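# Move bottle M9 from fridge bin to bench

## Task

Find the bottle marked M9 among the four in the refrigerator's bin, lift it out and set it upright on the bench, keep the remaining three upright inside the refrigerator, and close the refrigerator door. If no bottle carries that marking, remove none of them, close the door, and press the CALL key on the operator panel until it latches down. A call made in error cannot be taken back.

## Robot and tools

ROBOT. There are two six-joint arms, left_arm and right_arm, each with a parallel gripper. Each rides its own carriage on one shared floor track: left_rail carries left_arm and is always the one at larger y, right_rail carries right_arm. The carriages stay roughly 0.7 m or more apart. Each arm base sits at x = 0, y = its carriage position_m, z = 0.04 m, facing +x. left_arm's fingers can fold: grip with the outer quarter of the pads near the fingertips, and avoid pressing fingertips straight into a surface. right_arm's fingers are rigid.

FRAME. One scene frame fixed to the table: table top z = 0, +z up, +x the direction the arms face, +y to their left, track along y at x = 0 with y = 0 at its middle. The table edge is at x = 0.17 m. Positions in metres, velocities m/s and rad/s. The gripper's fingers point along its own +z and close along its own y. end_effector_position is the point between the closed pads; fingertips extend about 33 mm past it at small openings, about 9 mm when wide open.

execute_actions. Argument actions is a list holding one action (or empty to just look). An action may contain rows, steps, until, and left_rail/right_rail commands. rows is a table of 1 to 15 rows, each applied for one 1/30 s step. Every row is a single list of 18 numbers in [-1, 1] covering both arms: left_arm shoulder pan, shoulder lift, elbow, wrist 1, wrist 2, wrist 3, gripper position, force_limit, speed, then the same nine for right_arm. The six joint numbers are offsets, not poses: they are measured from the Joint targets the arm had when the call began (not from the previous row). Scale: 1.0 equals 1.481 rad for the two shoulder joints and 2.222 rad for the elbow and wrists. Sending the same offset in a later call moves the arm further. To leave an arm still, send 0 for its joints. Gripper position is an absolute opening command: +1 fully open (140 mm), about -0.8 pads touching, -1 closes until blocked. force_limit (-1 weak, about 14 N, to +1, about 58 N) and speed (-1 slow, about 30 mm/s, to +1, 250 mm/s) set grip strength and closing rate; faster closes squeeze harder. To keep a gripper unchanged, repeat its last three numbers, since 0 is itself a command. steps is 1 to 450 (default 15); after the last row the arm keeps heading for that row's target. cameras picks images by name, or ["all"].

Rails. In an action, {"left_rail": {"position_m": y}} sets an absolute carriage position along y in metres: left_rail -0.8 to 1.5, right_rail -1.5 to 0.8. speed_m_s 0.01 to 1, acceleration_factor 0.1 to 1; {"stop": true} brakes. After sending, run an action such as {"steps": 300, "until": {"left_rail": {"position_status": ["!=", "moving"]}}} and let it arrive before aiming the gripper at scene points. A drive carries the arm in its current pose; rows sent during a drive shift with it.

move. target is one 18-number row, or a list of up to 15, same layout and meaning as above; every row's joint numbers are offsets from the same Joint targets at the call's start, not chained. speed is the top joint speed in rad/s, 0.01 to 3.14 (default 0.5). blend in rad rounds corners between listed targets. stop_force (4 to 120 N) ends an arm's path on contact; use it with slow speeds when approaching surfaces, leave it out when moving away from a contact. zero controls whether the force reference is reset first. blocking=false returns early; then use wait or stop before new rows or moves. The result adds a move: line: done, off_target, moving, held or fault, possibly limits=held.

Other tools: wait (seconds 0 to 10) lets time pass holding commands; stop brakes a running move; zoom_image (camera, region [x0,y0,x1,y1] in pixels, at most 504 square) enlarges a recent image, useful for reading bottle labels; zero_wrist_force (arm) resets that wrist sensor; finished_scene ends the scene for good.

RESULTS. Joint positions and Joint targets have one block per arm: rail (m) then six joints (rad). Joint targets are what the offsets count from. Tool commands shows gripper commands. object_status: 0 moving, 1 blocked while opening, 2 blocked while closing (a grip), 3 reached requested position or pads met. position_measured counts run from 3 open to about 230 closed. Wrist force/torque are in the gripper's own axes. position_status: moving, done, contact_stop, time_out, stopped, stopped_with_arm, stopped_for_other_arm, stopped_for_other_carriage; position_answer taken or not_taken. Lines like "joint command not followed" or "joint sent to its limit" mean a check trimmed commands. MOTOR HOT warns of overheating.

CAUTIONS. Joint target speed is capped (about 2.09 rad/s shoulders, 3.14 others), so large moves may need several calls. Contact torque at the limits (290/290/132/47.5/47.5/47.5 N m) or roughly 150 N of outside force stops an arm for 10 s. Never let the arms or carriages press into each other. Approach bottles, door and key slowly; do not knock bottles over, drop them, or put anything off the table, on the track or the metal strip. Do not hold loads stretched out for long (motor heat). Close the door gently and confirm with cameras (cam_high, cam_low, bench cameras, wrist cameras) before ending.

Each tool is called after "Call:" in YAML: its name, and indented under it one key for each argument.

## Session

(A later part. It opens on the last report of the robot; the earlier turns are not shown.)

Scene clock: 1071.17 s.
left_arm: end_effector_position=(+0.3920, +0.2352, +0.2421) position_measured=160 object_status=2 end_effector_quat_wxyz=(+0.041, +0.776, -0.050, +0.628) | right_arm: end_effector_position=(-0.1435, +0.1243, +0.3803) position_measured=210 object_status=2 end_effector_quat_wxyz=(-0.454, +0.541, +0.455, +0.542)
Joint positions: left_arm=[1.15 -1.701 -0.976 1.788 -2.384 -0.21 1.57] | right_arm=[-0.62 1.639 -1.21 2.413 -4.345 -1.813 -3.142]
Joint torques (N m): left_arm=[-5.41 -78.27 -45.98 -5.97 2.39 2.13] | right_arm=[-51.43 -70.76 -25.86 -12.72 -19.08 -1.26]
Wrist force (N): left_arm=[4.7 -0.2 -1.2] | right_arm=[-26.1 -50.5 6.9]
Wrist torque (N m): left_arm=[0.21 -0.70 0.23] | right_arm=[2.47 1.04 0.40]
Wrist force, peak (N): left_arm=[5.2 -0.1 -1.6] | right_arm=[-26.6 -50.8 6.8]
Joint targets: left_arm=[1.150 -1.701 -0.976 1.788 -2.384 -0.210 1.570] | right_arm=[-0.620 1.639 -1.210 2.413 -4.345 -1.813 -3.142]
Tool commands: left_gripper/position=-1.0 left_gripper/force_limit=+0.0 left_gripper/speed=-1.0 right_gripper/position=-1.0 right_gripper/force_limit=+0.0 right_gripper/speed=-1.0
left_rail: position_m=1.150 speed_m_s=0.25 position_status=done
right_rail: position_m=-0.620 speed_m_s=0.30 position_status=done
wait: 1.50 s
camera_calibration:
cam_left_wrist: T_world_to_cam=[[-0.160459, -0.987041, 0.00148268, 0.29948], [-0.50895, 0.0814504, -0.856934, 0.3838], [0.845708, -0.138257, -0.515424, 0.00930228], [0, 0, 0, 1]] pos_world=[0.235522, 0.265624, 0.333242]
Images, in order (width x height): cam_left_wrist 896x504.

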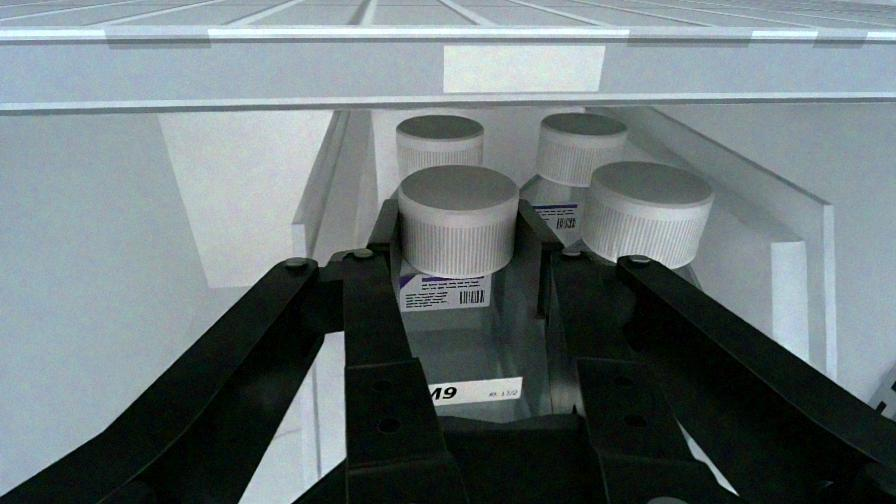

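Call:
move:
  target: [-0.0048,-0.0217,0.0002,0.0149,0,0,-1,0,-1,0,0,0,0,0,0,-1,0,-1]
  speed: 0.03
  stop_force: 20
  cameras: ["cam_left_wrist"]

Scene clock: 1102.03 s.
left_arm: end_effector_position=(+0.3860, +0.2360, +0.2654) position_measured=160 object_status=2 end_effector_quat_wxyz=(+0.043, +0.775, -0.053, +0.628) | right_arm: end_effector_position=(-0.1435, +0.1243, +0.3803) position_measured=210 object_status=2 end_effector_quat_wxyz=(-0.454, +0.541, +0.455, +0.542)
Joint positions: left_arm=[1.15 -1.708 -1.008 1.789 -2.351 -0.21 1.57] | right_arm=[-0.62 1.639 -1.21 2.413 -4.345 -1.813 -3.142]
Joint torques (N m): left_arm=[-15.13 -93.6 -29.11 -2.17 7.77 1.61] | right_arm=[-51.24 -71.06 -26.78 -12.69 -19.21 -0.9]
Wrist force (N): left_arm=[-2.5 -0.6 1.6] | right_arm=[-25.6 -51.0 7.0]
Wrist torque (N m): left_arm=[0.04 -0.81 0.09] | right_arm=[2.45 1.07 0.40]
Wrist force, peak (N): left_arm=[5.2 -0.3 -1.5] | right_arm=[-26.3 -50.9 7.1]
Joint targets: left_arm=[1.150 -1.708 -1.008 1.789 -2.351 -0.210 1.570] | right_arm=[-0.620 1.639 -1.210 2.413 -4.345 -1.813 -3.142]
left_rail: position_m=1.150 speed_m_s=0.25 position_status=done
right_rail: position_m=-0.620 speed_m_s=0.30 position_status=done
move: done
camera_calibration:
cam_left_wrist: T_world_to_cam=[[-0.167389, -0.985891, 0.0000702304, 0.302102], [-0.508215, 0.0862262, -0.856903, 0.39912], [0.844807, -0.143472, -0.515478, 0.0280413], [0, 0, 0, 1]] pos_world=[0.229718, 0.267448, 0.356441]
Images, in order (width x height): cam_left_wrist 896x504.

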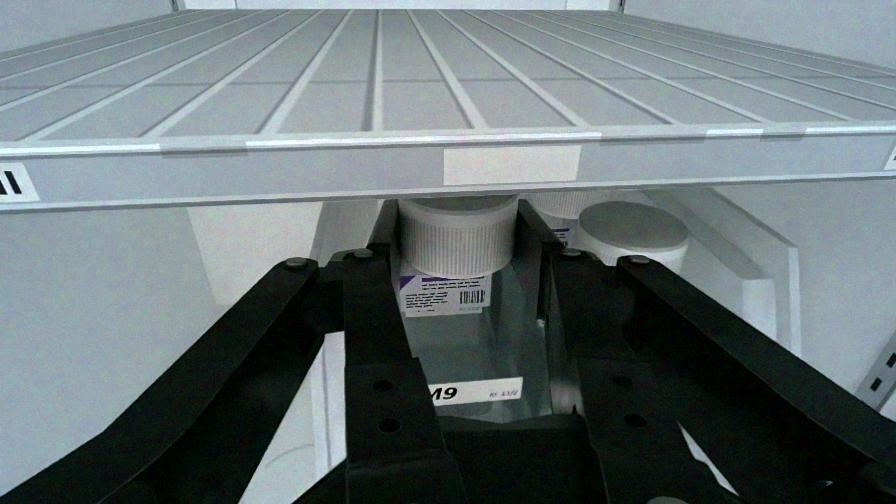

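Call:
move:
  target: [-0.0274,0.0588,0.0247,-0.064,0.1181,0,-1,0,-1,0,0,0,0,0,0,-1,0,-1]
  speed: 0.06
  stop_force: 15
  cameras: ["cam_left_wrist","cam_right_wrist"]

Scene clock: 1115.10 s.
left_arm: end_effector_position=(+0.3585, +0.2367, +0.2704) position_measured=160 object_status=2 end_effector_quat_wxyz=(+0.064, +0.685, -0.061, +0.723) | right_arm: end_effector_position=(-0.1435, +0.1243, +0.3803) position_measured=210 object_status=2 end_effector_quat_wxyz=(-0.454, +0.541, +0.455, +0.542)
Joint positions: left_arm=[1.15 -1.748 -0.921 1.844 -2.493 0.053 1.57] | right_arm=[-0.62 1.639 -1.21 2.413 -4.345 -1.813 -3.142]
Joint torques (N m): left_arm=[-14.91 -76.33 -24.25 -9.12 8.4 0.71] | right_arm=[-51.66 -70.08 -25.64 -12.52 -19.31 -0.89]
Wrist force (N): left_arm=[-3.2 -0.3 1.1] | right_arm=[-25.3 -51.1 6.9]
Wrist torque (N m): left_arm=[0.31 -0.83 0.15] | right_arm=[2.42 1.05 0.40]
Wrist force, peak (N): left_arm=[-3.5 -0.6 1.2] | right_arm=[-25.9 -51.2 7.0]
Joint targets: left_arm=[1.150 -1.748 -0.921 1.844 -2.493 0.053 1.570] | right_arm=[-0.620 1.639 -1.210 2.413 -4.345 -1.813 -3.142]
left_rail: position_m=1.150 speed_m_s=0.25 position_status=done
right_rail: position_m=-0.620 speed_m_s=0.30 position_status=done
move: done
camera_calibration:
cam_left_wrist: T_world_to_cam=[[-0.206585, -0.978397, -0.00786859, 0.312579], [-0.268174, 0.0643545, -0.961219, 0.336734], [0.94096, -0.196463, -0.275676, -0.0327201], [0, 0, 0, 1]] pos_world=[0.185666, 0.277727, 0.317115]
cam_right_wrist: T_world_to_cam=[[0.981476, -0.191479, 0.00642838, 0.166691], [-0.0701815, -0.39055, -0.917903, 0.372649], [0.17827, 0.900448, -0.396754, 0.249949], [0, 0, 0, 1]] pos_world=[-0.182009, -0.0476101, 0.440152]
Images, in order (width x height): cam_left_wrist 896x504, cam_right_wrist 896x504.

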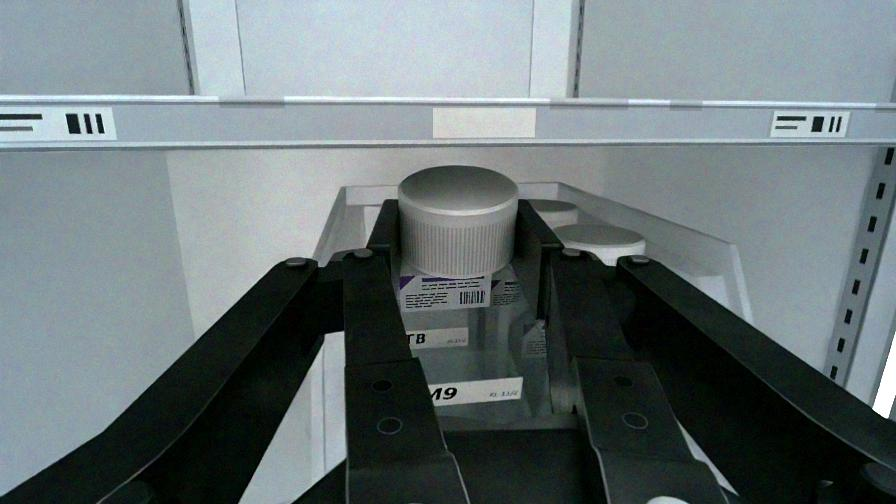

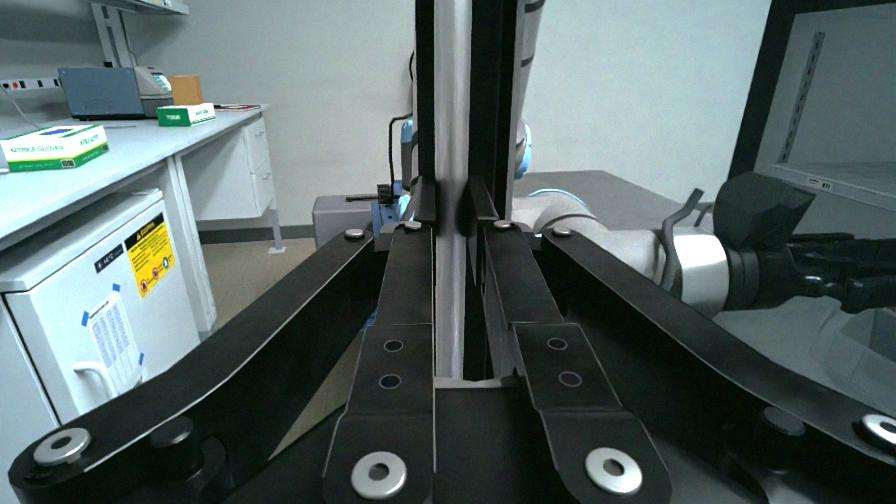

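Call:
move:
  target: [-0.0207,0.0908,0.0046,-0.0655,0.1176,0,-1,0,-1,0,0,0,0,0,0,-1,0,-1]
  speed: 0.06
  stop_force: 15
  cameras: ["cam_left_wrist","cam_right_wrist"]

Scene clock: 1125.43 s.
left_arm: end_effector_position=(+0.3160, +0.2366, +0.2587) position_measured=160 object_status=2 end_effector_quat_wxyz=(+0.084, +0.585, -0.061, +0.805) | right_arm: end_effector_position=(-0.1435, +0.1243, +0.3803) position_measured=210 object_status=2 end_effector_quat_wxyz=(-0.454, +0.541, +0.455, +0.542)
Joint positions: left_arm=[1.15 -1.779 -0.786 1.854 -2.638 0.314 1.57] | right_arm=[-0.62 1.639 -1.21 2.413 -4.345 -1.813 -3.142]
Joint torques (N m): left_arm=[-17.15 -80.16 -19.08 -9.05 8.16 0.37] | right_arm=[-52.7 -72.77 -25.24 -12.27 -19.11 -0.55]
Wrist force (N): left_arm=[-3.3 -2.5 0.0] | right_arm=[-25.5 -50.5 7.2]
Wrist torque (N m): left_arm=[0.30 -1.00 0.48] | right_arm=[2.52 1.08 0.40]
Wrist force, peak (N): left_arm=[-3.7 -3.3 1.1] | right_arm=[-25.6 -51.1 7.0]
Joint targets: left_arm=[1.150 -1.779 -0.786 1.854 -2.638 0.314 1.570] | right_arm=[-0.620 1.639 -1.210 2.413 -4.345 -1.813 -3.142]
left_rail: position_m=1.150 speed_m_s=0.25 position_status=done
right_rail: position_m=-0.620 speed_m_s=0.30 position_status=done
move: done
camera_calibration:
cam_left_wrist: T_world_to_cam=[[-0.233743, -0.972188, -0.0146431, 0.312482], [-0.0140764, 0.0184423, -0.999731, 0.254656], [0.972196, -0.233474, -0.0179957, -0.0637904], [0, 0, 0, 1]] pos_world=[0.138642, 0.284201, 0.258015]
cam_right_wrist: T_world_to_cam=[[0.981476, -0.191479, 0.00642838, 0.166691], [-0.0701815, -0.39055, -0.917903, 0.372649], [0.17827, 0.900448, -0.396754, 0.249949], [0, 0, 0, 1]] pos_world=[-0.182009, -0.0476101, 0.440152]
Images, in order (width x height): cam_left_wrist 896x504, cam_right_wrist 896x504.

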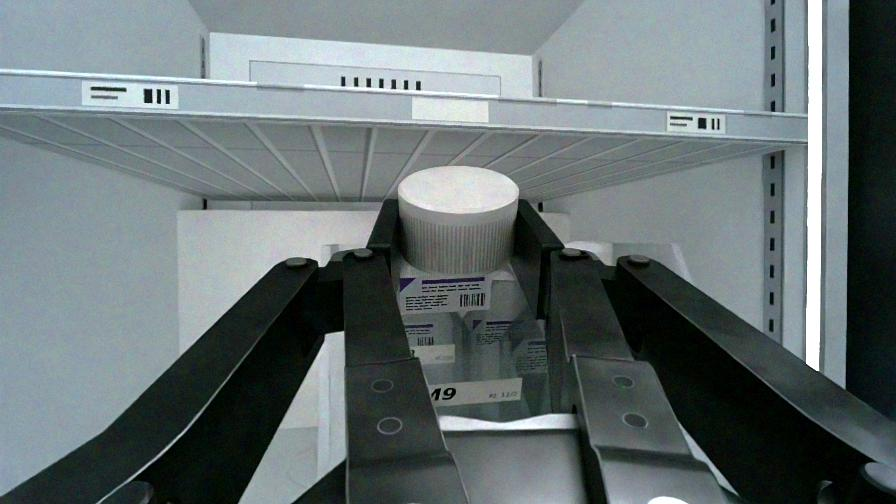

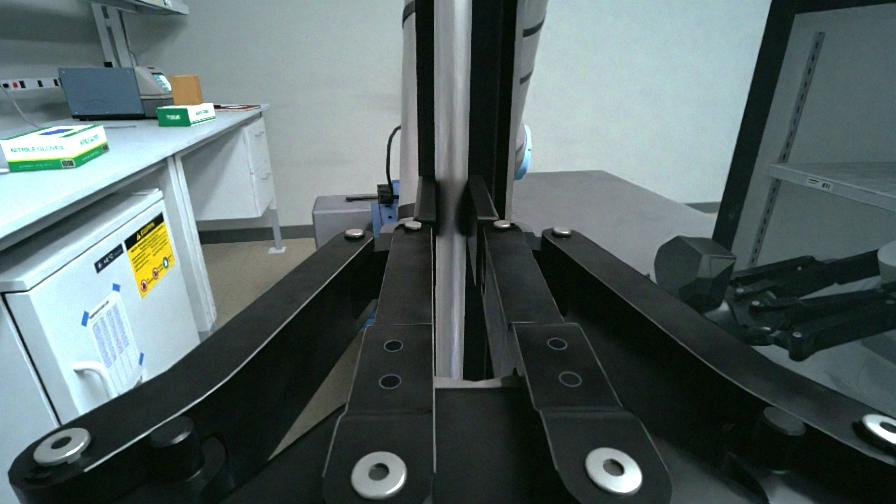

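Call:
move:
  target: [-0.0076,0.0302,-0.0033,-0.0168,0.0589,0,-1,0,-1,0,0,0,0,0,0,-1,0,-1]
  speed: 0.05
  stop_force: 15

Call:
move:
  target: [-0.0487,-0.0913,0.0254,0.0354,0,0,-1,0,-1,0,0,0,0,0,0,-1,0,-1]
  speed: 0.05
  stop_force: 15
  cameras: ["cam_left_wrist","cam_right_wrist"]

Scene clock: 1136.37 s.
left_arm: end_effector_position=(+0.2896, +0.2367, +0.2703) position_measured=160 object_status=2 end_effector_quat_wxyz=(+0.093, +0.530, -0.058, +0.841) | right_arm: end_effector_position=(-0.1435, +0.1243, +0.3803) position_measured=210 object_status=2 end_effector_quat_wxyz=(-0.454, +0.541, +0.455, +0.542)
Joint positions: left_arm=[1.15 -1.79 -0.741 1.847 -2.676 0.445 1.57] | right_arm=[-0.62 1.639 -1.21 2.413 -4.345 -1.813 -3.142]
Joint torques (N m): left_arm=[-16.33 -81.25 -41.58 -8.63 8.01 -0.53] | right_arm=[-51.12 -72.05 -25.63 -12.04 -18.95 -0.45]
Wrist force (N): left_arm=[-3.3 -1.8 2.6] | right_arm=[-25.5 -51.1 6.9]
Wrist torque (N m): left_arm=[0.31 -0.70 0.40] | right_arm=[2.50 1.11 0.40]
Wrist force, peak (N): left_arm=[-4.1 -2.6 0.4] | right_arm=[-25.6 -51.5 6.9]
Joint targets: left_arm=[1.150 -1.790 -0.741 1.847 -2.676 0.445 1.570] | right_arm=[-0.620 1.639 -1.210 2.413 -4.345 -1.813 -3.142]
left_rail: position_m=1.150 speed_m_s=0.25 position_status=done
right_rail: position_m=-0.620 speed_m_s=0.30 position_status=done
move: done

Scene clock: 1140.17 s.
left_arm: end_effector_position=(+0.2289, +0.2378, +0.3492) position_measured=160 object_status=2 end_effector_quat_wxyz=(+0.123, +0.528, -0.077, +0.837) | right_arm: end_effector_position=(-0.1435, +0.1243, +0.3803) position_measured=210 object_status=2 end_effector_quat_wxyz=(-0.454, +0.541, +0.455, +0.542)
Joint positions: left_arm=[1.15 -1.863 -0.877 1.903 -2.597 0.445 1.57] | right_arm=[-0.62 1.639 -1.21 2.413 -4.345 -1.813 -3.142]
Joint torques (N m): left_arm=[-15.35 -92.54 -19.12 -2.45 1.1 -0.47] | right_arm=[-50.25 -72.99 -25.5 -12.09 -19.28 -0.38]
Wrist force (N): left_arm=[-2.8 -0.6 -0.2] | right_arm=[-25.9 -50.6 7.2]
Wrist torque (N m): left_arm=[0.03 -0.76 0.18] | right_arm=[2.48 1.13 0.41]
Wrist force, peak (N): left_arm=[-4.7 -1.9 2.1] | right_arm=[-25.5 -51.6 7.2]
Joint targets: left_arm=[1.150 -1.863 -0.877 1.903 -2.597 0.445 1.570] | right_arm=[-0.620 1.639 -1.210 2.413 -4.345 -1.813 -3.142]
left_rail: position_m=1.150 speed_m_s=0.25 position_status=done
right_rail: position_m=-0.620 speed_m_s=0.30 position_status=done
move: done
camera_calibration:
cam_left_wrist: T_world_to_cam=[[-0.311935, -0.949931, -0.0180817, 0.308421], [0.112522, -0.0180386, -0.993486, 0.32141], [0.943417, -0.311937, 0.112515, 0.00253651], [0, 0, 0, 1]] pos_world=[0.0576486, 0.299568, 0.324607]
cam_right_wrist: T_world_to_cam=[[0.981476, -0.191479, 0.00642838, 0.166691], [-0.0701815, -0.39055, -0.917903, 0.372649], [0.17827, 0.900448, -0.396754, 0.249949], [0, 0, 0, 1]] pos_world=[-0.182009, -0.0476101, 0.440152]
Images, in order (width x height): cam_left_wrist 896x504, cam_right_wrist 896x504.

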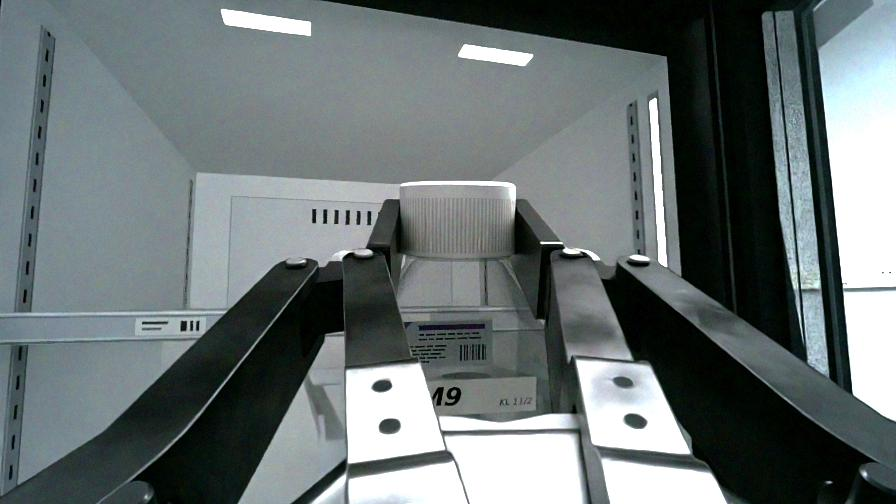

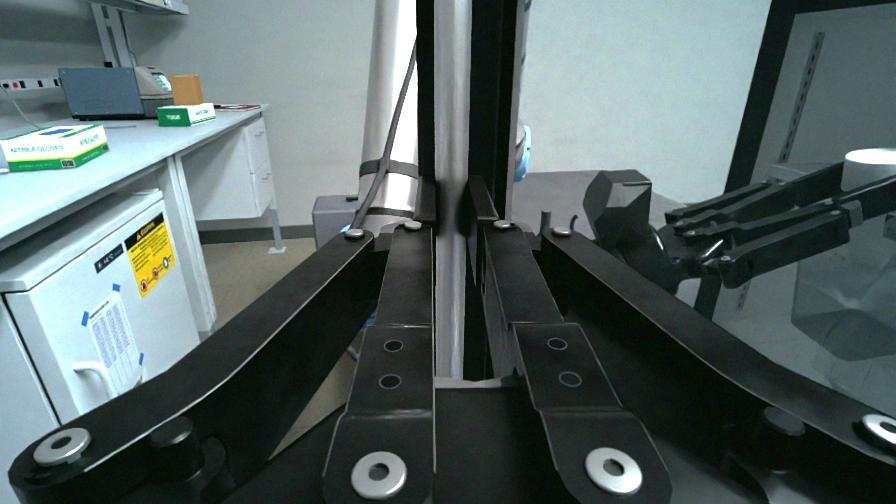

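Call:
move:
  target: [-0.1381,-0.2061,0.0531,0.0843,-0.216,0,-1,0,-1,0,0,0,0,0,0,-1,0,-1]
  speed: 0.12
  stop_force: 20
  cameras: ["cam_left_wrist"]

Call:
execute_actions:
  actions:
    - {"left_rail":{"position_m":1.5,"speed_m_s":0.2,"acceleration_factor":0.2},"steps":300,"until":{"left_rail":{"position_status":["!=","moving"]}}}

Call:
move:
  target: [0.2638,0.0185,0.0393,-0.0517,-0.0785,0,-1,0,-1,0,0,0,0,0,0,-1,0,-1]
  speed: 0.2
  stop_force: 25
  cameras: ["cam_left_wrist","cam_bench_left","cam_bench_mid"]

Scene clock: 1167.17 s.
left_arm: end_effector_position=(+0.1029, +0.2596, +0.3504) position_measured=160 object_status=2 end_effector_quat_wxyz=(+0.171, +0.697, -0.177, +0.673) | right_arm: end_effector_position=(-0.1435, +0.1243, +0.3803) position_measured=210 object_status=2 end_effector_quat_wxyz=(-0.454, +0.541, +0.455, +0.542)
Joint positions: left_arm=[1.15 -2.067 -1.182 2.021 -2.41 -0.035 1.57] | right_arm=[-0.62 1.639 -1.21 2.413 -4.345 -1.813 -3.142]
Joint torques (N m): left_arm=[-14.53 -77.83 -27.3 -2.22 0.69 -1.43] | right_arm=[-50.45 -71.91 -24.77 -10.96 -19.73 -0.23]
Motor temperatures (°C): left_arm=[38 34 30 37 37 42] | right_arm=[36 42 30 36 39 31]
Wrist force (N): left_arm=[-2.5 0.2 1.1] | right_arm=[-25.9 -50.7 6.7]
Wrist torque (N m): left_arm=[0.21 -0.71 0.13] | right_arm=[2.47 1.12 0.40]
Wrist force, peak (N): left_arm=[-3.3 0.3 -0.5] | right_arm=[-25.8 -51.0 7.4]
Joint targets: left_arm=[1.150 -2.067 -1.182 2.021 -2.410 -0.035 1.570] | right_arm=[-0.620 1.639 -1.210 2.413 -4.345 -1.813 -3.142]
left_rail: position_m=1.150 speed_m_s=0.25 position_status=done
right_rail: position_m=-0.620 speed_m_s=0.30 position_status=done
move: done
camera_calibration:
cam_left_wrist: T_world_to_cam=[[-0.503099, -0.864218, -0.00421814, 0.282435], [-0.308108, 0.183919, -0.933404, 0.306991], [0.807441, -0.468295, -0.358803, 0.347722], [0, 0, 0, 1]] pos_world=[-0.0440854, 0.35046, 0.412502]
Images, in order (width x height): cam_left_wrist 896x504.

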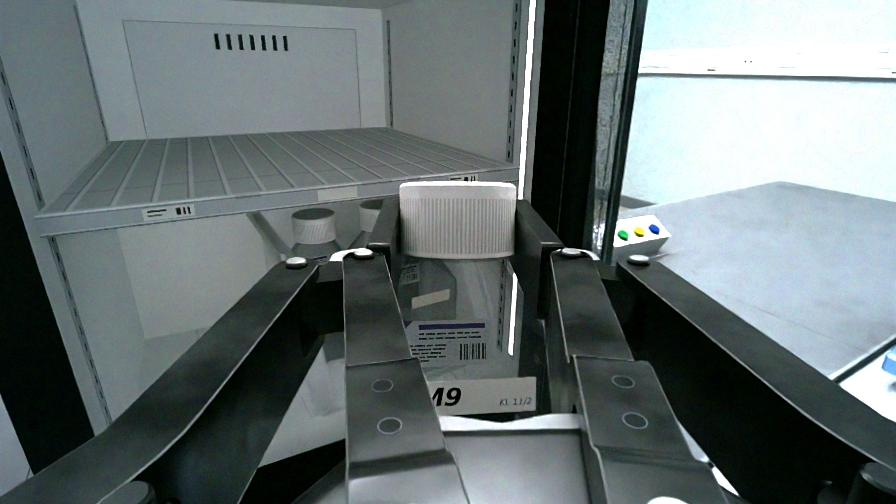

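Scene clock: 1170.23 s.
left_arm: end_effector_position=(+0.1029, +0.6095, +0.3504) position_measured=160 object_status=2 end_effector_quat_wxyz=(+0.171, +0.697, -0.177, +0.673) | right_arm: end_effector_position=(-0.1435, +0.1243, +0.3803) position_measured=210 object_status=2 end_effector_quat_wxyz=(-0.454, +0.541, +0.455, +0.542)
Joint positions: left_arm=[1.5 -2.067 -1.182 2.021 -2.41 -0.035 1.57] | right_arm=[-0.62 1.639 -1.21 2.413 -4.345 -1.813 -3.142]
Joint torques (N m): left_arm=[-7.91 -74.32 -34.9 -3.54 1.66 -1.44] | right_arm=[-50.29 -71.96 -25.63 -11.63 -19.65 -0.46]
Wrist force (N): left_arm=[-2.5 0.3 0.9] | right_arm=[-25.4 -50.4 7.0]
Wrist torque (N m): left_arm=[0.25 -0.70 0.13] | right_arm=[2.50 1.07 0.40]
Wrist force, peak (N): left_arm=[-2.8 0.7 1.3] | right_arm=[-26.0 -50.8 6.9]
Joint targets: left_arm=[1.500 -2.067 -1.182 2.021 -2.410 -0.035 1.570] | right_arm=[-0.620 1.639 -1.210 2.413 -4.345 -1.813 -3.142]
Tool commands: left_gripper/position=-1.0 left_gripper/force_limit=+0.0 left_gripper/speed=-1.0 right_gripper/position=-1.0 right_gripper/force_limit=+0.0 right_gripper/speed=-1.0
left_rail: position_m=1.500 speed_m_s=0.20 position_status=done
right_rail: position_m=-0.620 speed_m_s=0.30 position_status=done

Scene clock: 1173.50 s.
left_arm: end_effector_position=(+0.4309, +0.7522, +0.2441) position_measured=160 object_status=2 end_effector_quat_wxyz=(+0.033, +0.776, -0.041, +0.628) | right_arm: end_effector_position=(-0.1435, +0.1243, +0.3803) position_measured=210 object_status=2 end_effector_quat_wxyz=(-0.454, +0.541, +0.455, +0.542)
Joint positions: left_arm=[1.5 -1.676 -1.155 2.108 -2.525 -0.209 1.57] | right_arm=[-0.62 1.639 -1.21 2.413 -4.345 -1.813 -3.142]
Joint torques (N m): left_arm=[14.47 -56.82 -22.31 -9.06 0.33 -1.76] | right_arm=[-47.68 -71.26 -25.29 -11.05 -19.87 -0.81]
Wrist force (N): left_arm=[-2.3 -0.6 1.7] | right_arm=[-25.1 -50.7 6.7]
Wrist torque (N m): left_arm=[0.08 -0.69 0.03] | right_arm=[2.44 1.00 0.41]
Wrist force, peak (N): left_arm=[-2.6 -1.6 3.4] | right_arm=[-25.8 -50.8 7.0]
Joint targets: left_arm=[1.500 -1.676 -1.155 2.108 -2.525 -0.209 1.570] | right_arm=[-0.620 1.639 -1.210 2.413 -4.345 -1.813 -3.142]
left_rail: position_m=1.500 speed_m_s=0.20 position_status=done
right_rail: position_m=-0.620 speed_m_s=0.30 position_status=done
move: done
camera_calibration:
cam_left_wrist: T_world_to_cam=[[-0.136264, -0.990672, 0.00135708, 0.808322], [-0.510627, 0.0690612, -0.857024, 0.373171], [0.848936, -0.117474, -0.515274, 0.0318705], [0, 0, 0, 1]] pos_world=[0.27364, 0.778754, 0.335142]
Images, in order (width x height): cam_bench_left 896x504, cam_bench_mid 896x504, cam_left_wrist 896x504.

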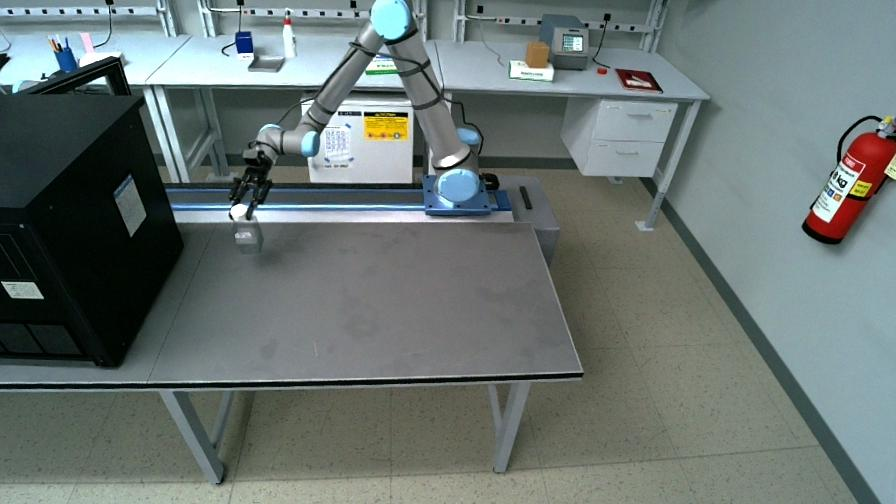

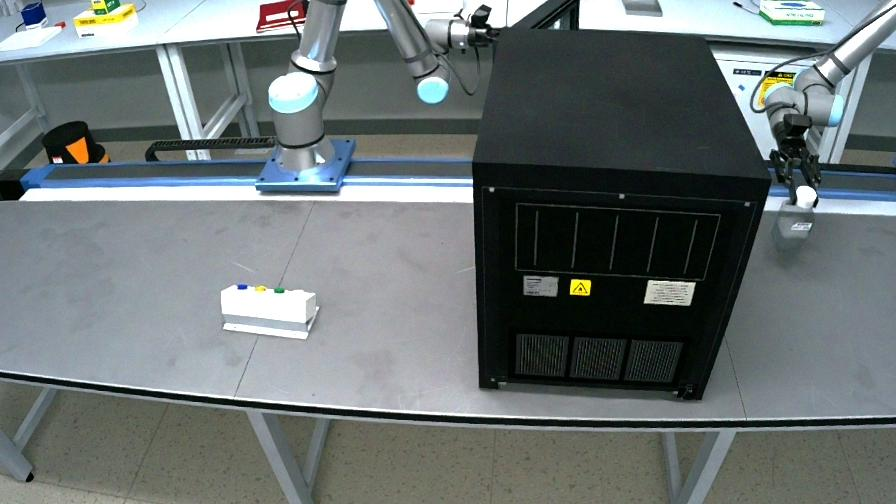

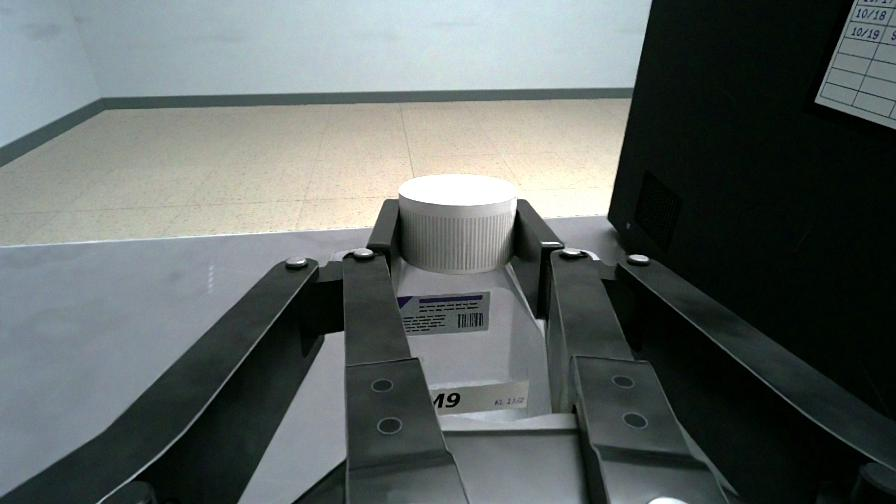

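Call:
zoom_image:
  camera: "cam_bench_left"
  region: [190, 150, 310, 270]

Call:
zoom_image:
  camera: "cam_bench_mid"
  region: [720, 120, 880, 280]

Scaled by 4.200 from the camera's 896x504 image, which has a finer 1280x720 frame.

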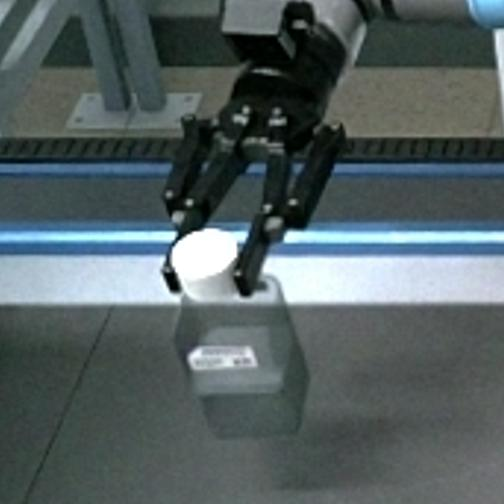

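Scaled by 3.150 from the camera's 896x504 image, which has a finer 1280x720 frame.

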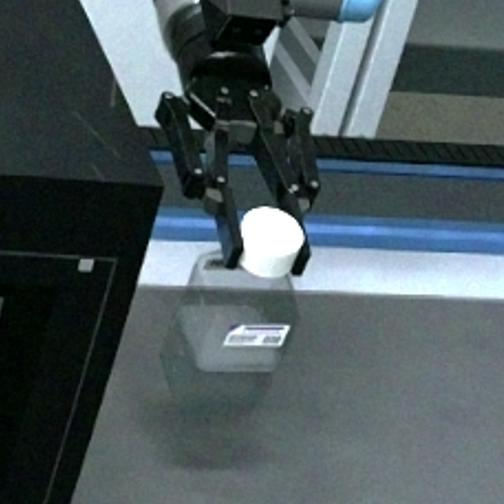

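Call:
move:
  target: [0,0.0999,0.0067,-0.0732,0,0,-1,0,-1,0,0,0,0,0,0,-1,0,-1]
  speed: 0.03
  stop_force: 5
  cameras: ["cam_left_wrist","cam_bench_left"]

Scene clock: 1189.70 s.
left_arm: end_effector_position=(+0.4309, +0.7516, +0.1641) position_measured=160 object_status=2 end_effector_quat_wxyz=(+0.033, +0.776, -0.041, +0.628) | right_arm: end_effector_position=(-0.1435, +0.1243, +0.3803) position_measured=210 object_status=2 end_effector_quat_wxyz=(-0.454, +0.541, +0.455, +0.542)
Joint positions: left_arm=[1.5 -1.676 -1.023 2.122 -2.669 -0.209 1.57] | right_arm=[-0.62 1.639 -1.21 2.413 -4.345 -1.813 -3.142]
Joint torques (N m): left_arm=[11.6 -78.31 -33.44 -1.81 -1.21 -1.58] | right_arm=[-48.15 -72.86 -24.69 -10.21 -20.04 -0.68]
Wrist force (N): left_arm=[2.6 -0.1 0.0] | right_arm=[-25.4 -50.3 6.7]
Wrist torque (N m): left_arm=[0.32 -0.51 0.06] | right_arm=[2.54 1.04 0.40]
Wrist force, peak (N): left_arm=[19.2 -4.5 -4.6] | right_arm=[-25.8 -50.9 7.1]
Joint targets: left_arm=[1.500 -1.676 -1.023 2.122 -2.669 -0.209 1.570] | right_arm=[-0.620 1.639 -1.210 2.413 -4.345 -1.813 -3.142]
left_rail: position_m=1.500 speed_m_s=0.20 position_status=done
right_rail: position_m=-0.620 speed_m_s=0.30 position_status=done
move: contact (left_arm); left_arm: the wrist 1 is farthest, 0.019 rad from its target
camera_calibration:
cam_left_wrist: T_world_to_cam=[[-0.136198, -0.990681, 0.00108503, 0.807896], [-0.510611, 0.0692596, -0.857018, 0.304575], [0.848956, -0.117278, -0.515285, -0.00952627], [0, 0, 0, 1]] pos_world=[0.27364, 0.778155, 0.255241]
Images, in order (width x height): cam_bench_left 896x504, cam_left_wrist 896x504.

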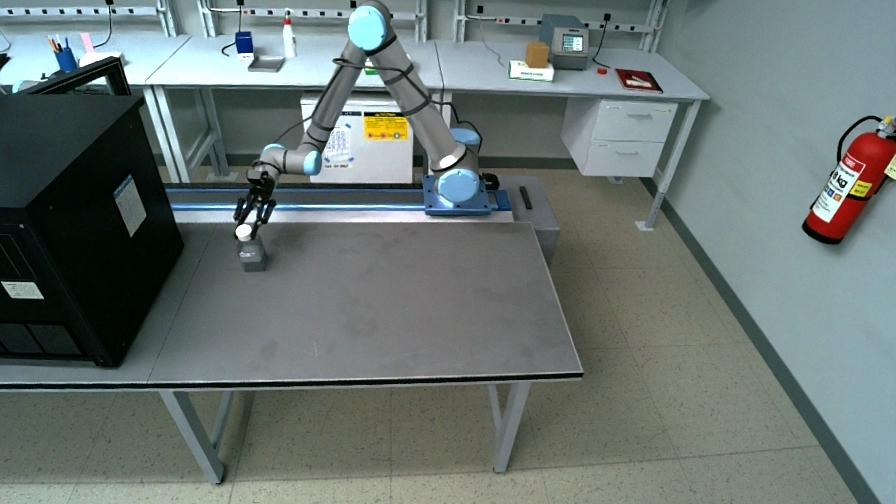

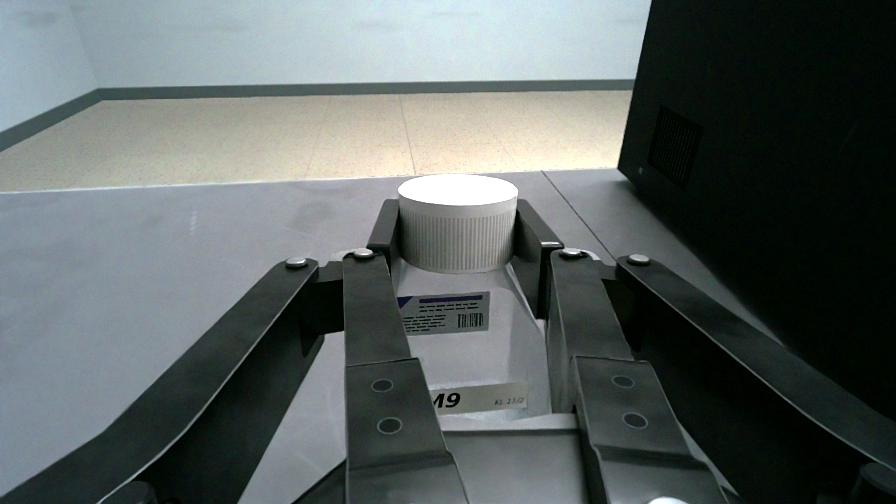

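Call:
move:
  target: [-0.0061,0.0289,0.0042,-0.0239,0.0446,0,-1,0,-1,0,0,0,0,0,0,-1,0,-1]
  speed: 0.05
  cameras: ["cam_left_wrist","cam_bench_left"]

Call:
zoom_image:
  camera: "cam_bench_left"
  region: [200, 180, 300, 280]

Scene clock: 1203.00 s.
left_arm: end_effector_position=(+0.4299, +0.7517, +0.1706) position_measured=160 object_status=2 end_effector_quat_wxyz=(+0.039, +0.744, -0.042, +0.666) | right_arm: end_effector_position=(-0.1435, +0.1243, +0.3803) position_measured=210 object_status=2 end_effector_quat_wxyz=(-0.454, +0.541, +0.455, +0.542)
Joint positions: left_arm=[1.5 -1.685 -0.981 2.131 -2.722 -0.111 1.57] | right_arm=[-0.62 1.639 -1.21 2.413 -4.345 -1.813 -3.142]
Joint torques (N m): left_arm=[-14.59 -64.19 -13.17 -9.02 8.13 -1.46] | right_arm=[-45.29 -72.21 -25 -9.78 -20.41 -1.01]
Wrist force (N): left_arm=[-2.9 0.1 1.7] | right_arm=[-25.6 -50.3 7.3]
Wrist torque (N m): left_arm=[0.24 -0.63 0.11] | right_arm=[2.54 1.10 0.40]
Wrist force, peak (N): left_arm=[-3.4 0.6 1.9] | right_arm=[-25.9 -51.0 6.9]
Joint targets: left_arm=[1.500 -1.685 -0.981 2.131 -2.722 -0.110 1.570] | right_arm=[-0.620 1.639 -1.210 2.413 -4.345 -1.813 -3.142]
left_rail: position_m=1.500 speed_m_s=0.20 position_status=done
right_rail: position_m=-0.620 speed_m_s=0.30 position_status=done
move: done
camera_calibration:
cam_left_wrist: T_world_to_cam=[[-0.145152, -0.989409, -0.000943329, 0.811146], [-0.423564, 0.0630007, -0.903673, 0.284811], [0.894161, -0.13077, -0.428223, -0.0295612], [0, 0, 0, 1]] pos_world=[0.264807, 0.780746, 0.245483]
Images, in order (width x height): cam_bench_left 896x504, cam_left_wrist 896x504.

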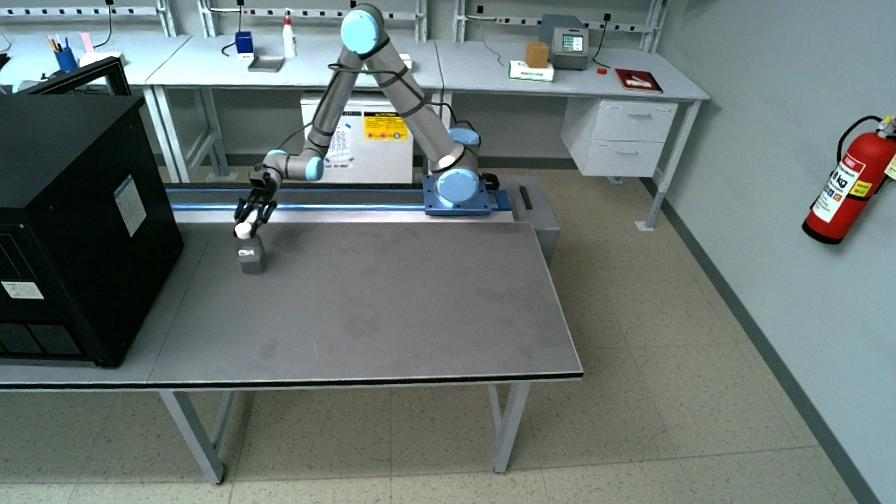

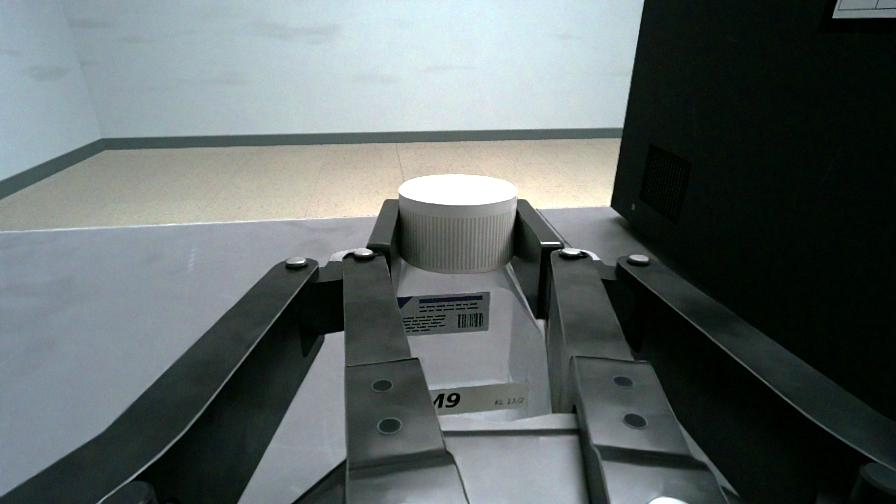

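Scaled by 5.040 from the camera's 896x504 image, which has a finer 1280x720 frame.

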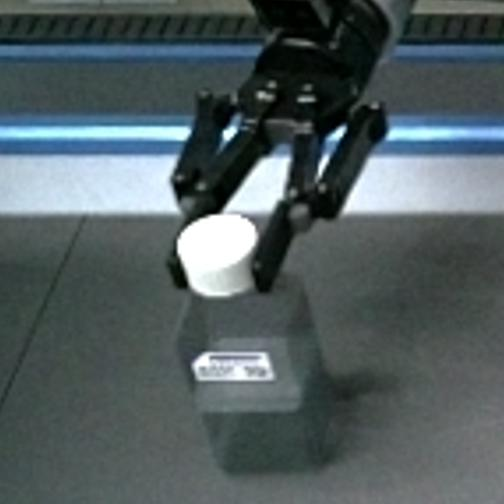

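Call:
move:
  target: [0,0.02,0.0013,-0.0146,0,0,-1,0,-1,0,0,0,0,0,0,-1,0,-1]
  speed: 0.012
  stop_force: 7
  cameras: ["cam_left_wrist","cam_bench_left"]

Call:
zoom_image:
  camera: "cam_bench_left"
  region: [200, 180, 300, 280]

Scene clock: 1209.23 s.
left_arm: end_effector_position=(+0.4301, +0.7529, +0.1606) position_measured=160 object_status=2 end_effector_quat_wxyz=(+0.039, +0.744, -0.042, +0.666) | right_arm: end_effector_position=(-0.1435, +0.1243, +0.3803) position_measured=210 object_status=2 end_effector_quat_wxyz=(-0.454, +0.541, +0.455, +0.542)
Joint positions: left_arm=[1.5 -1.685 -0.964 2.133 -2.74 -0.11 1.57] | right_arm=[-0.62 1.639 -1.21 2.413 -4.345 -1.813 -3.142]
Joint torques (N m): left_arm=[-12.65 -76.65 -14.86 -1.57 -1.72 -1.4] | right_arm=[-44.51 -71.57 -24.93 -9.63 -20.18 -0.13]
Wrist force (N): left_arm=[3.1 -1.0 -0.8] | right_arm=[-25.6 -50.6 6.8]
Wrist torque (N m): left_arm=[0.29 -0.34 0.10] | right_arm=[2.50 1.05 0.40]
Wrist force, peak (N): left_arm=[9.4 -1.8 -2.2] | right_arm=[-26.0 -50.9 7.0]
Joint targets: left_arm=[1.500 -1.685 -0.964 2.133 -2.740 -0.110 1.570] | right_arm=[-0.620 1.639 -1.210 2.413 -4.345 -1.813 -3.142]
left_rail: position_m=1.500 speed_m_s=0.20 position_status=done
right_rail: position_m=-0.620 speed_m_s=0.30 position_status=done
move: contact (left_arm); left_arm: the wrist 1 is farthest, 0.014 rad from its target
camera_calibration:
cam_left_wrist: T_world_to_cam=[[-0.145158, -0.989408, -0.000989546, 0.812251], [-0.423277, 0.0630035, -0.903807, 0.275701], [0.894296, -0.130776, -0.427939, -0.0338883], [0, 0, 0, 1]] pos_world=[0.264908, 0.781846, 0.235482]
Images, in order (width x height): cam_bench_left 896x504, cam_left_wrist 896x504.

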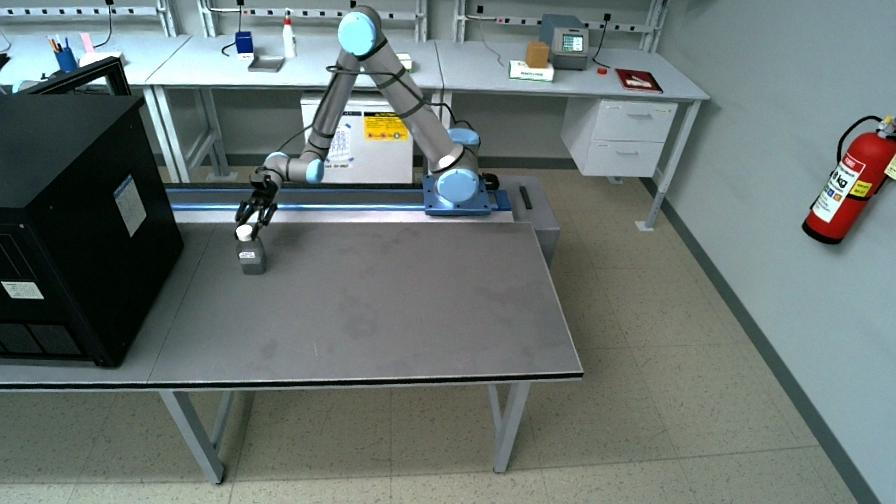

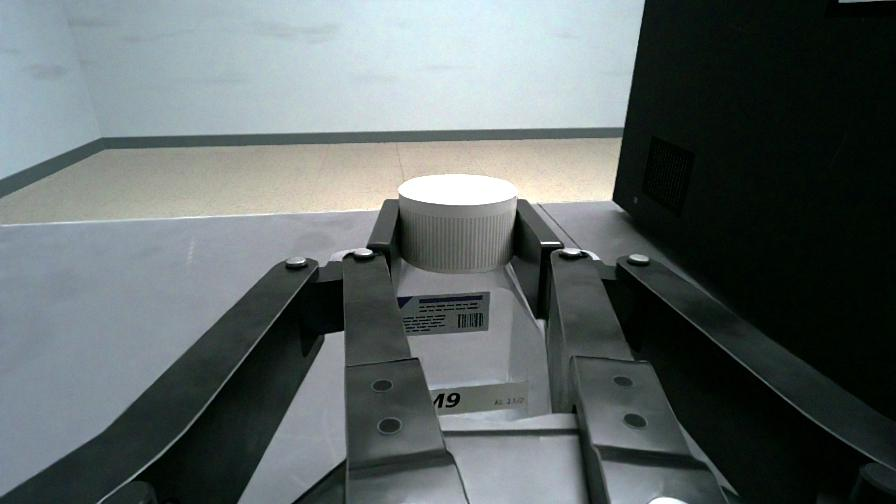

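Scaled by 5.040 from the camera's 896x504 image, which has a finer 1280x720 frame.

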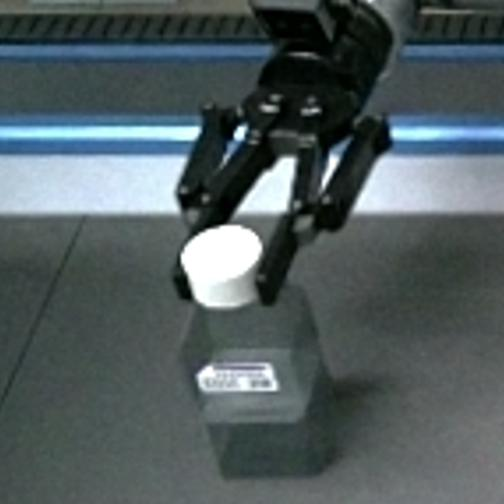

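Call:
move:
  target: [0,0.002,0.0001,-0.0015,0,0,-1,0,-1,0,0,0,0,0,0,-1,0,-1]
  speed: 0.01

Call:
move:
  target: [0,0,0,0,0,0,-0.08,-1,-1,0,0,0,0,0,0,-1,0,-1]
  cameras: ["cam_left_wrist","cam_bench_left"]

Scene clock: 1216.17 s.
left_arm: end_effector_position=(+0.4301, +0.7530, +0.1591) position_measured=160 object_status=2 end_effector_quat_wxyz=(+0.039, +0.744, -0.042, +0.666) | right_arm: end_effector_position=(-0.1435, +0.1243, +0.3803) position_measured=210 object_status=2 end_effector_quat_wxyz=(-0.454, +0.541, +0.455, +0.542)
Joint positions: left_arm=[1.5 -1.685 -0.961 2.133 -2.743 -0.11 1.57] | right_arm=[-0.62 1.639 -1.21 2.413 -4.345 -1.813 -3.142]
Joint torques (N m): left_arm=[-2.42 -49.22 -7.18 -5.9 -3.12 -1.56] | right_arm=[-46.46 -72.02 -24.12 -9.38 -20.66 -0.29]
Wrist force (N): left_arm=[20.1 -3.3 -5.1] | right_arm=[-25.7 -50.6 7.0]
Wrist torque (N m): left_arm=[0.33 -0.09 0.11] | right_arm=[2.49 1.09 0.40]
Wrist force, peak (N): left_arm=[22.1 -3.4 -5.6] | right_arm=[-25.7 -51.0 6.9]
Joint targets: left_arm=[1.500 -1.685 -0.961 2.133 -2.744 -0.110 1.570] | right_arm=[-0.620 1.639 -1.210 2.413 -4.345 -1.813 -3.142]
left_rail: position_m=1.500 speed_m_s=0.20 position_status=done
right_rail: position_m=-0.620 speed_m_s=0.30 position_status=done
move: done

Scene clock: 1216.90 s.
left_arm: end_effector_position=(+0.4301, +0.7531, +0.1588) position_measured=139 object_status=0 end_effector_quat_wxyz=(+0.039, +0.744, -0.042, +0.666) | right_arm: end_effector_position=(-0.1435, +0.1243, +0.3803) position_measured=210 object_status=2 end_effector_quat_wxyz=(-0.454, +0.541, +0.455, +0.542)
Joint positions: left_arm=[1.5 -1.685 -0.961 2.133 -2.744 -0.11 1.57] | right_arm=[-0.62 1.639 -1.21 2.413 -4.345 -1.813 -3.142]
Joint torques (N m): left_arm=[-0.11 -71.62 -19.42 -7.44 6.11 -1.47] | right_arm=[-47.51 -70.94 -24.72 -9.38 -20.66 -0.43]
Wrist force (N): left_arm=[0.2 1.1 0.9] | right_arm=[-25.4 -50.3 7.0]
Wrist torque (N m): left_arm=[0.50 -0.41 0.09] | right_arm=[2.53 1.06 0.40]
Wrist force, peak (N): left_arm=[20.5 -3.0 -5.2] | right_arm=[-25.7 -50.9 6.8]
Joint targets: left_arm=[1.500 -1.685 -0.961 2.133 -2.744 -0.110 1.570] | right_arm=[-0.620 1.639 -1.210 2.413 -4.345 -1.813 -3.142]
left_rail: position_m=1.500 speed_m_s=0.20 position_status=done
right_rail: position_m=-0.620 speed_m_s=0.30 position_status=done
move: done
camera_calibration:
cam_left_wrist: T_world_to_cam=[[-0.145157, -0.989408, -0.00098913, 0.812447], [-0.423358, 0.0630148, -0.903768, 0.274065], [0.894258, -0.13077, -0.428021, -0.0346076], [0, 0, 0, 1]] pos_world=[0.264908, 0.782046, 0.233682]
Images, in order (width x height): cam_bench_left 896x504, cam_left_wrist 896x504.

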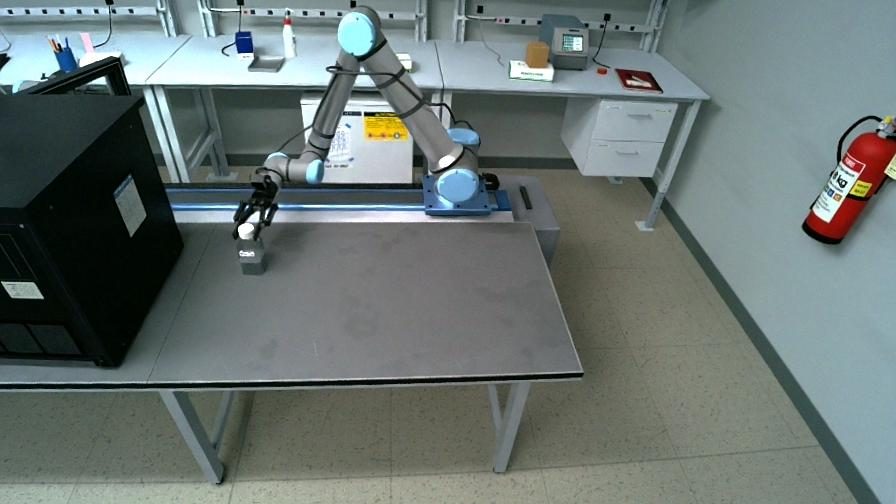

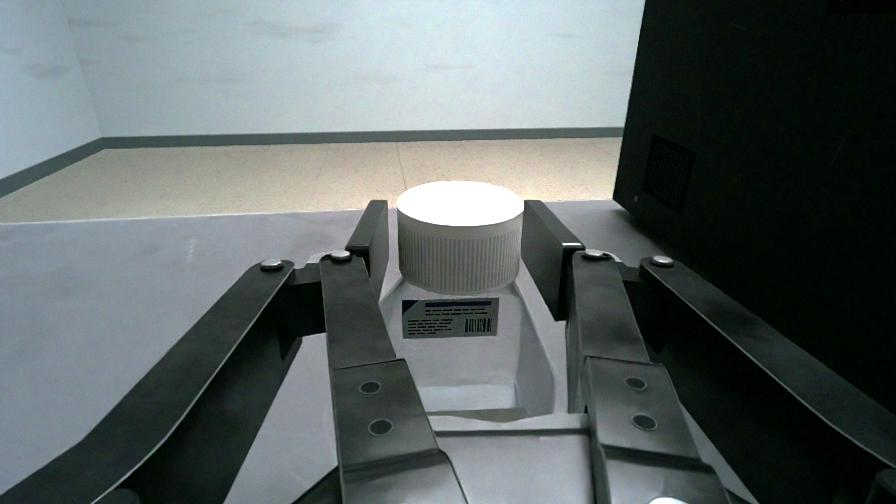

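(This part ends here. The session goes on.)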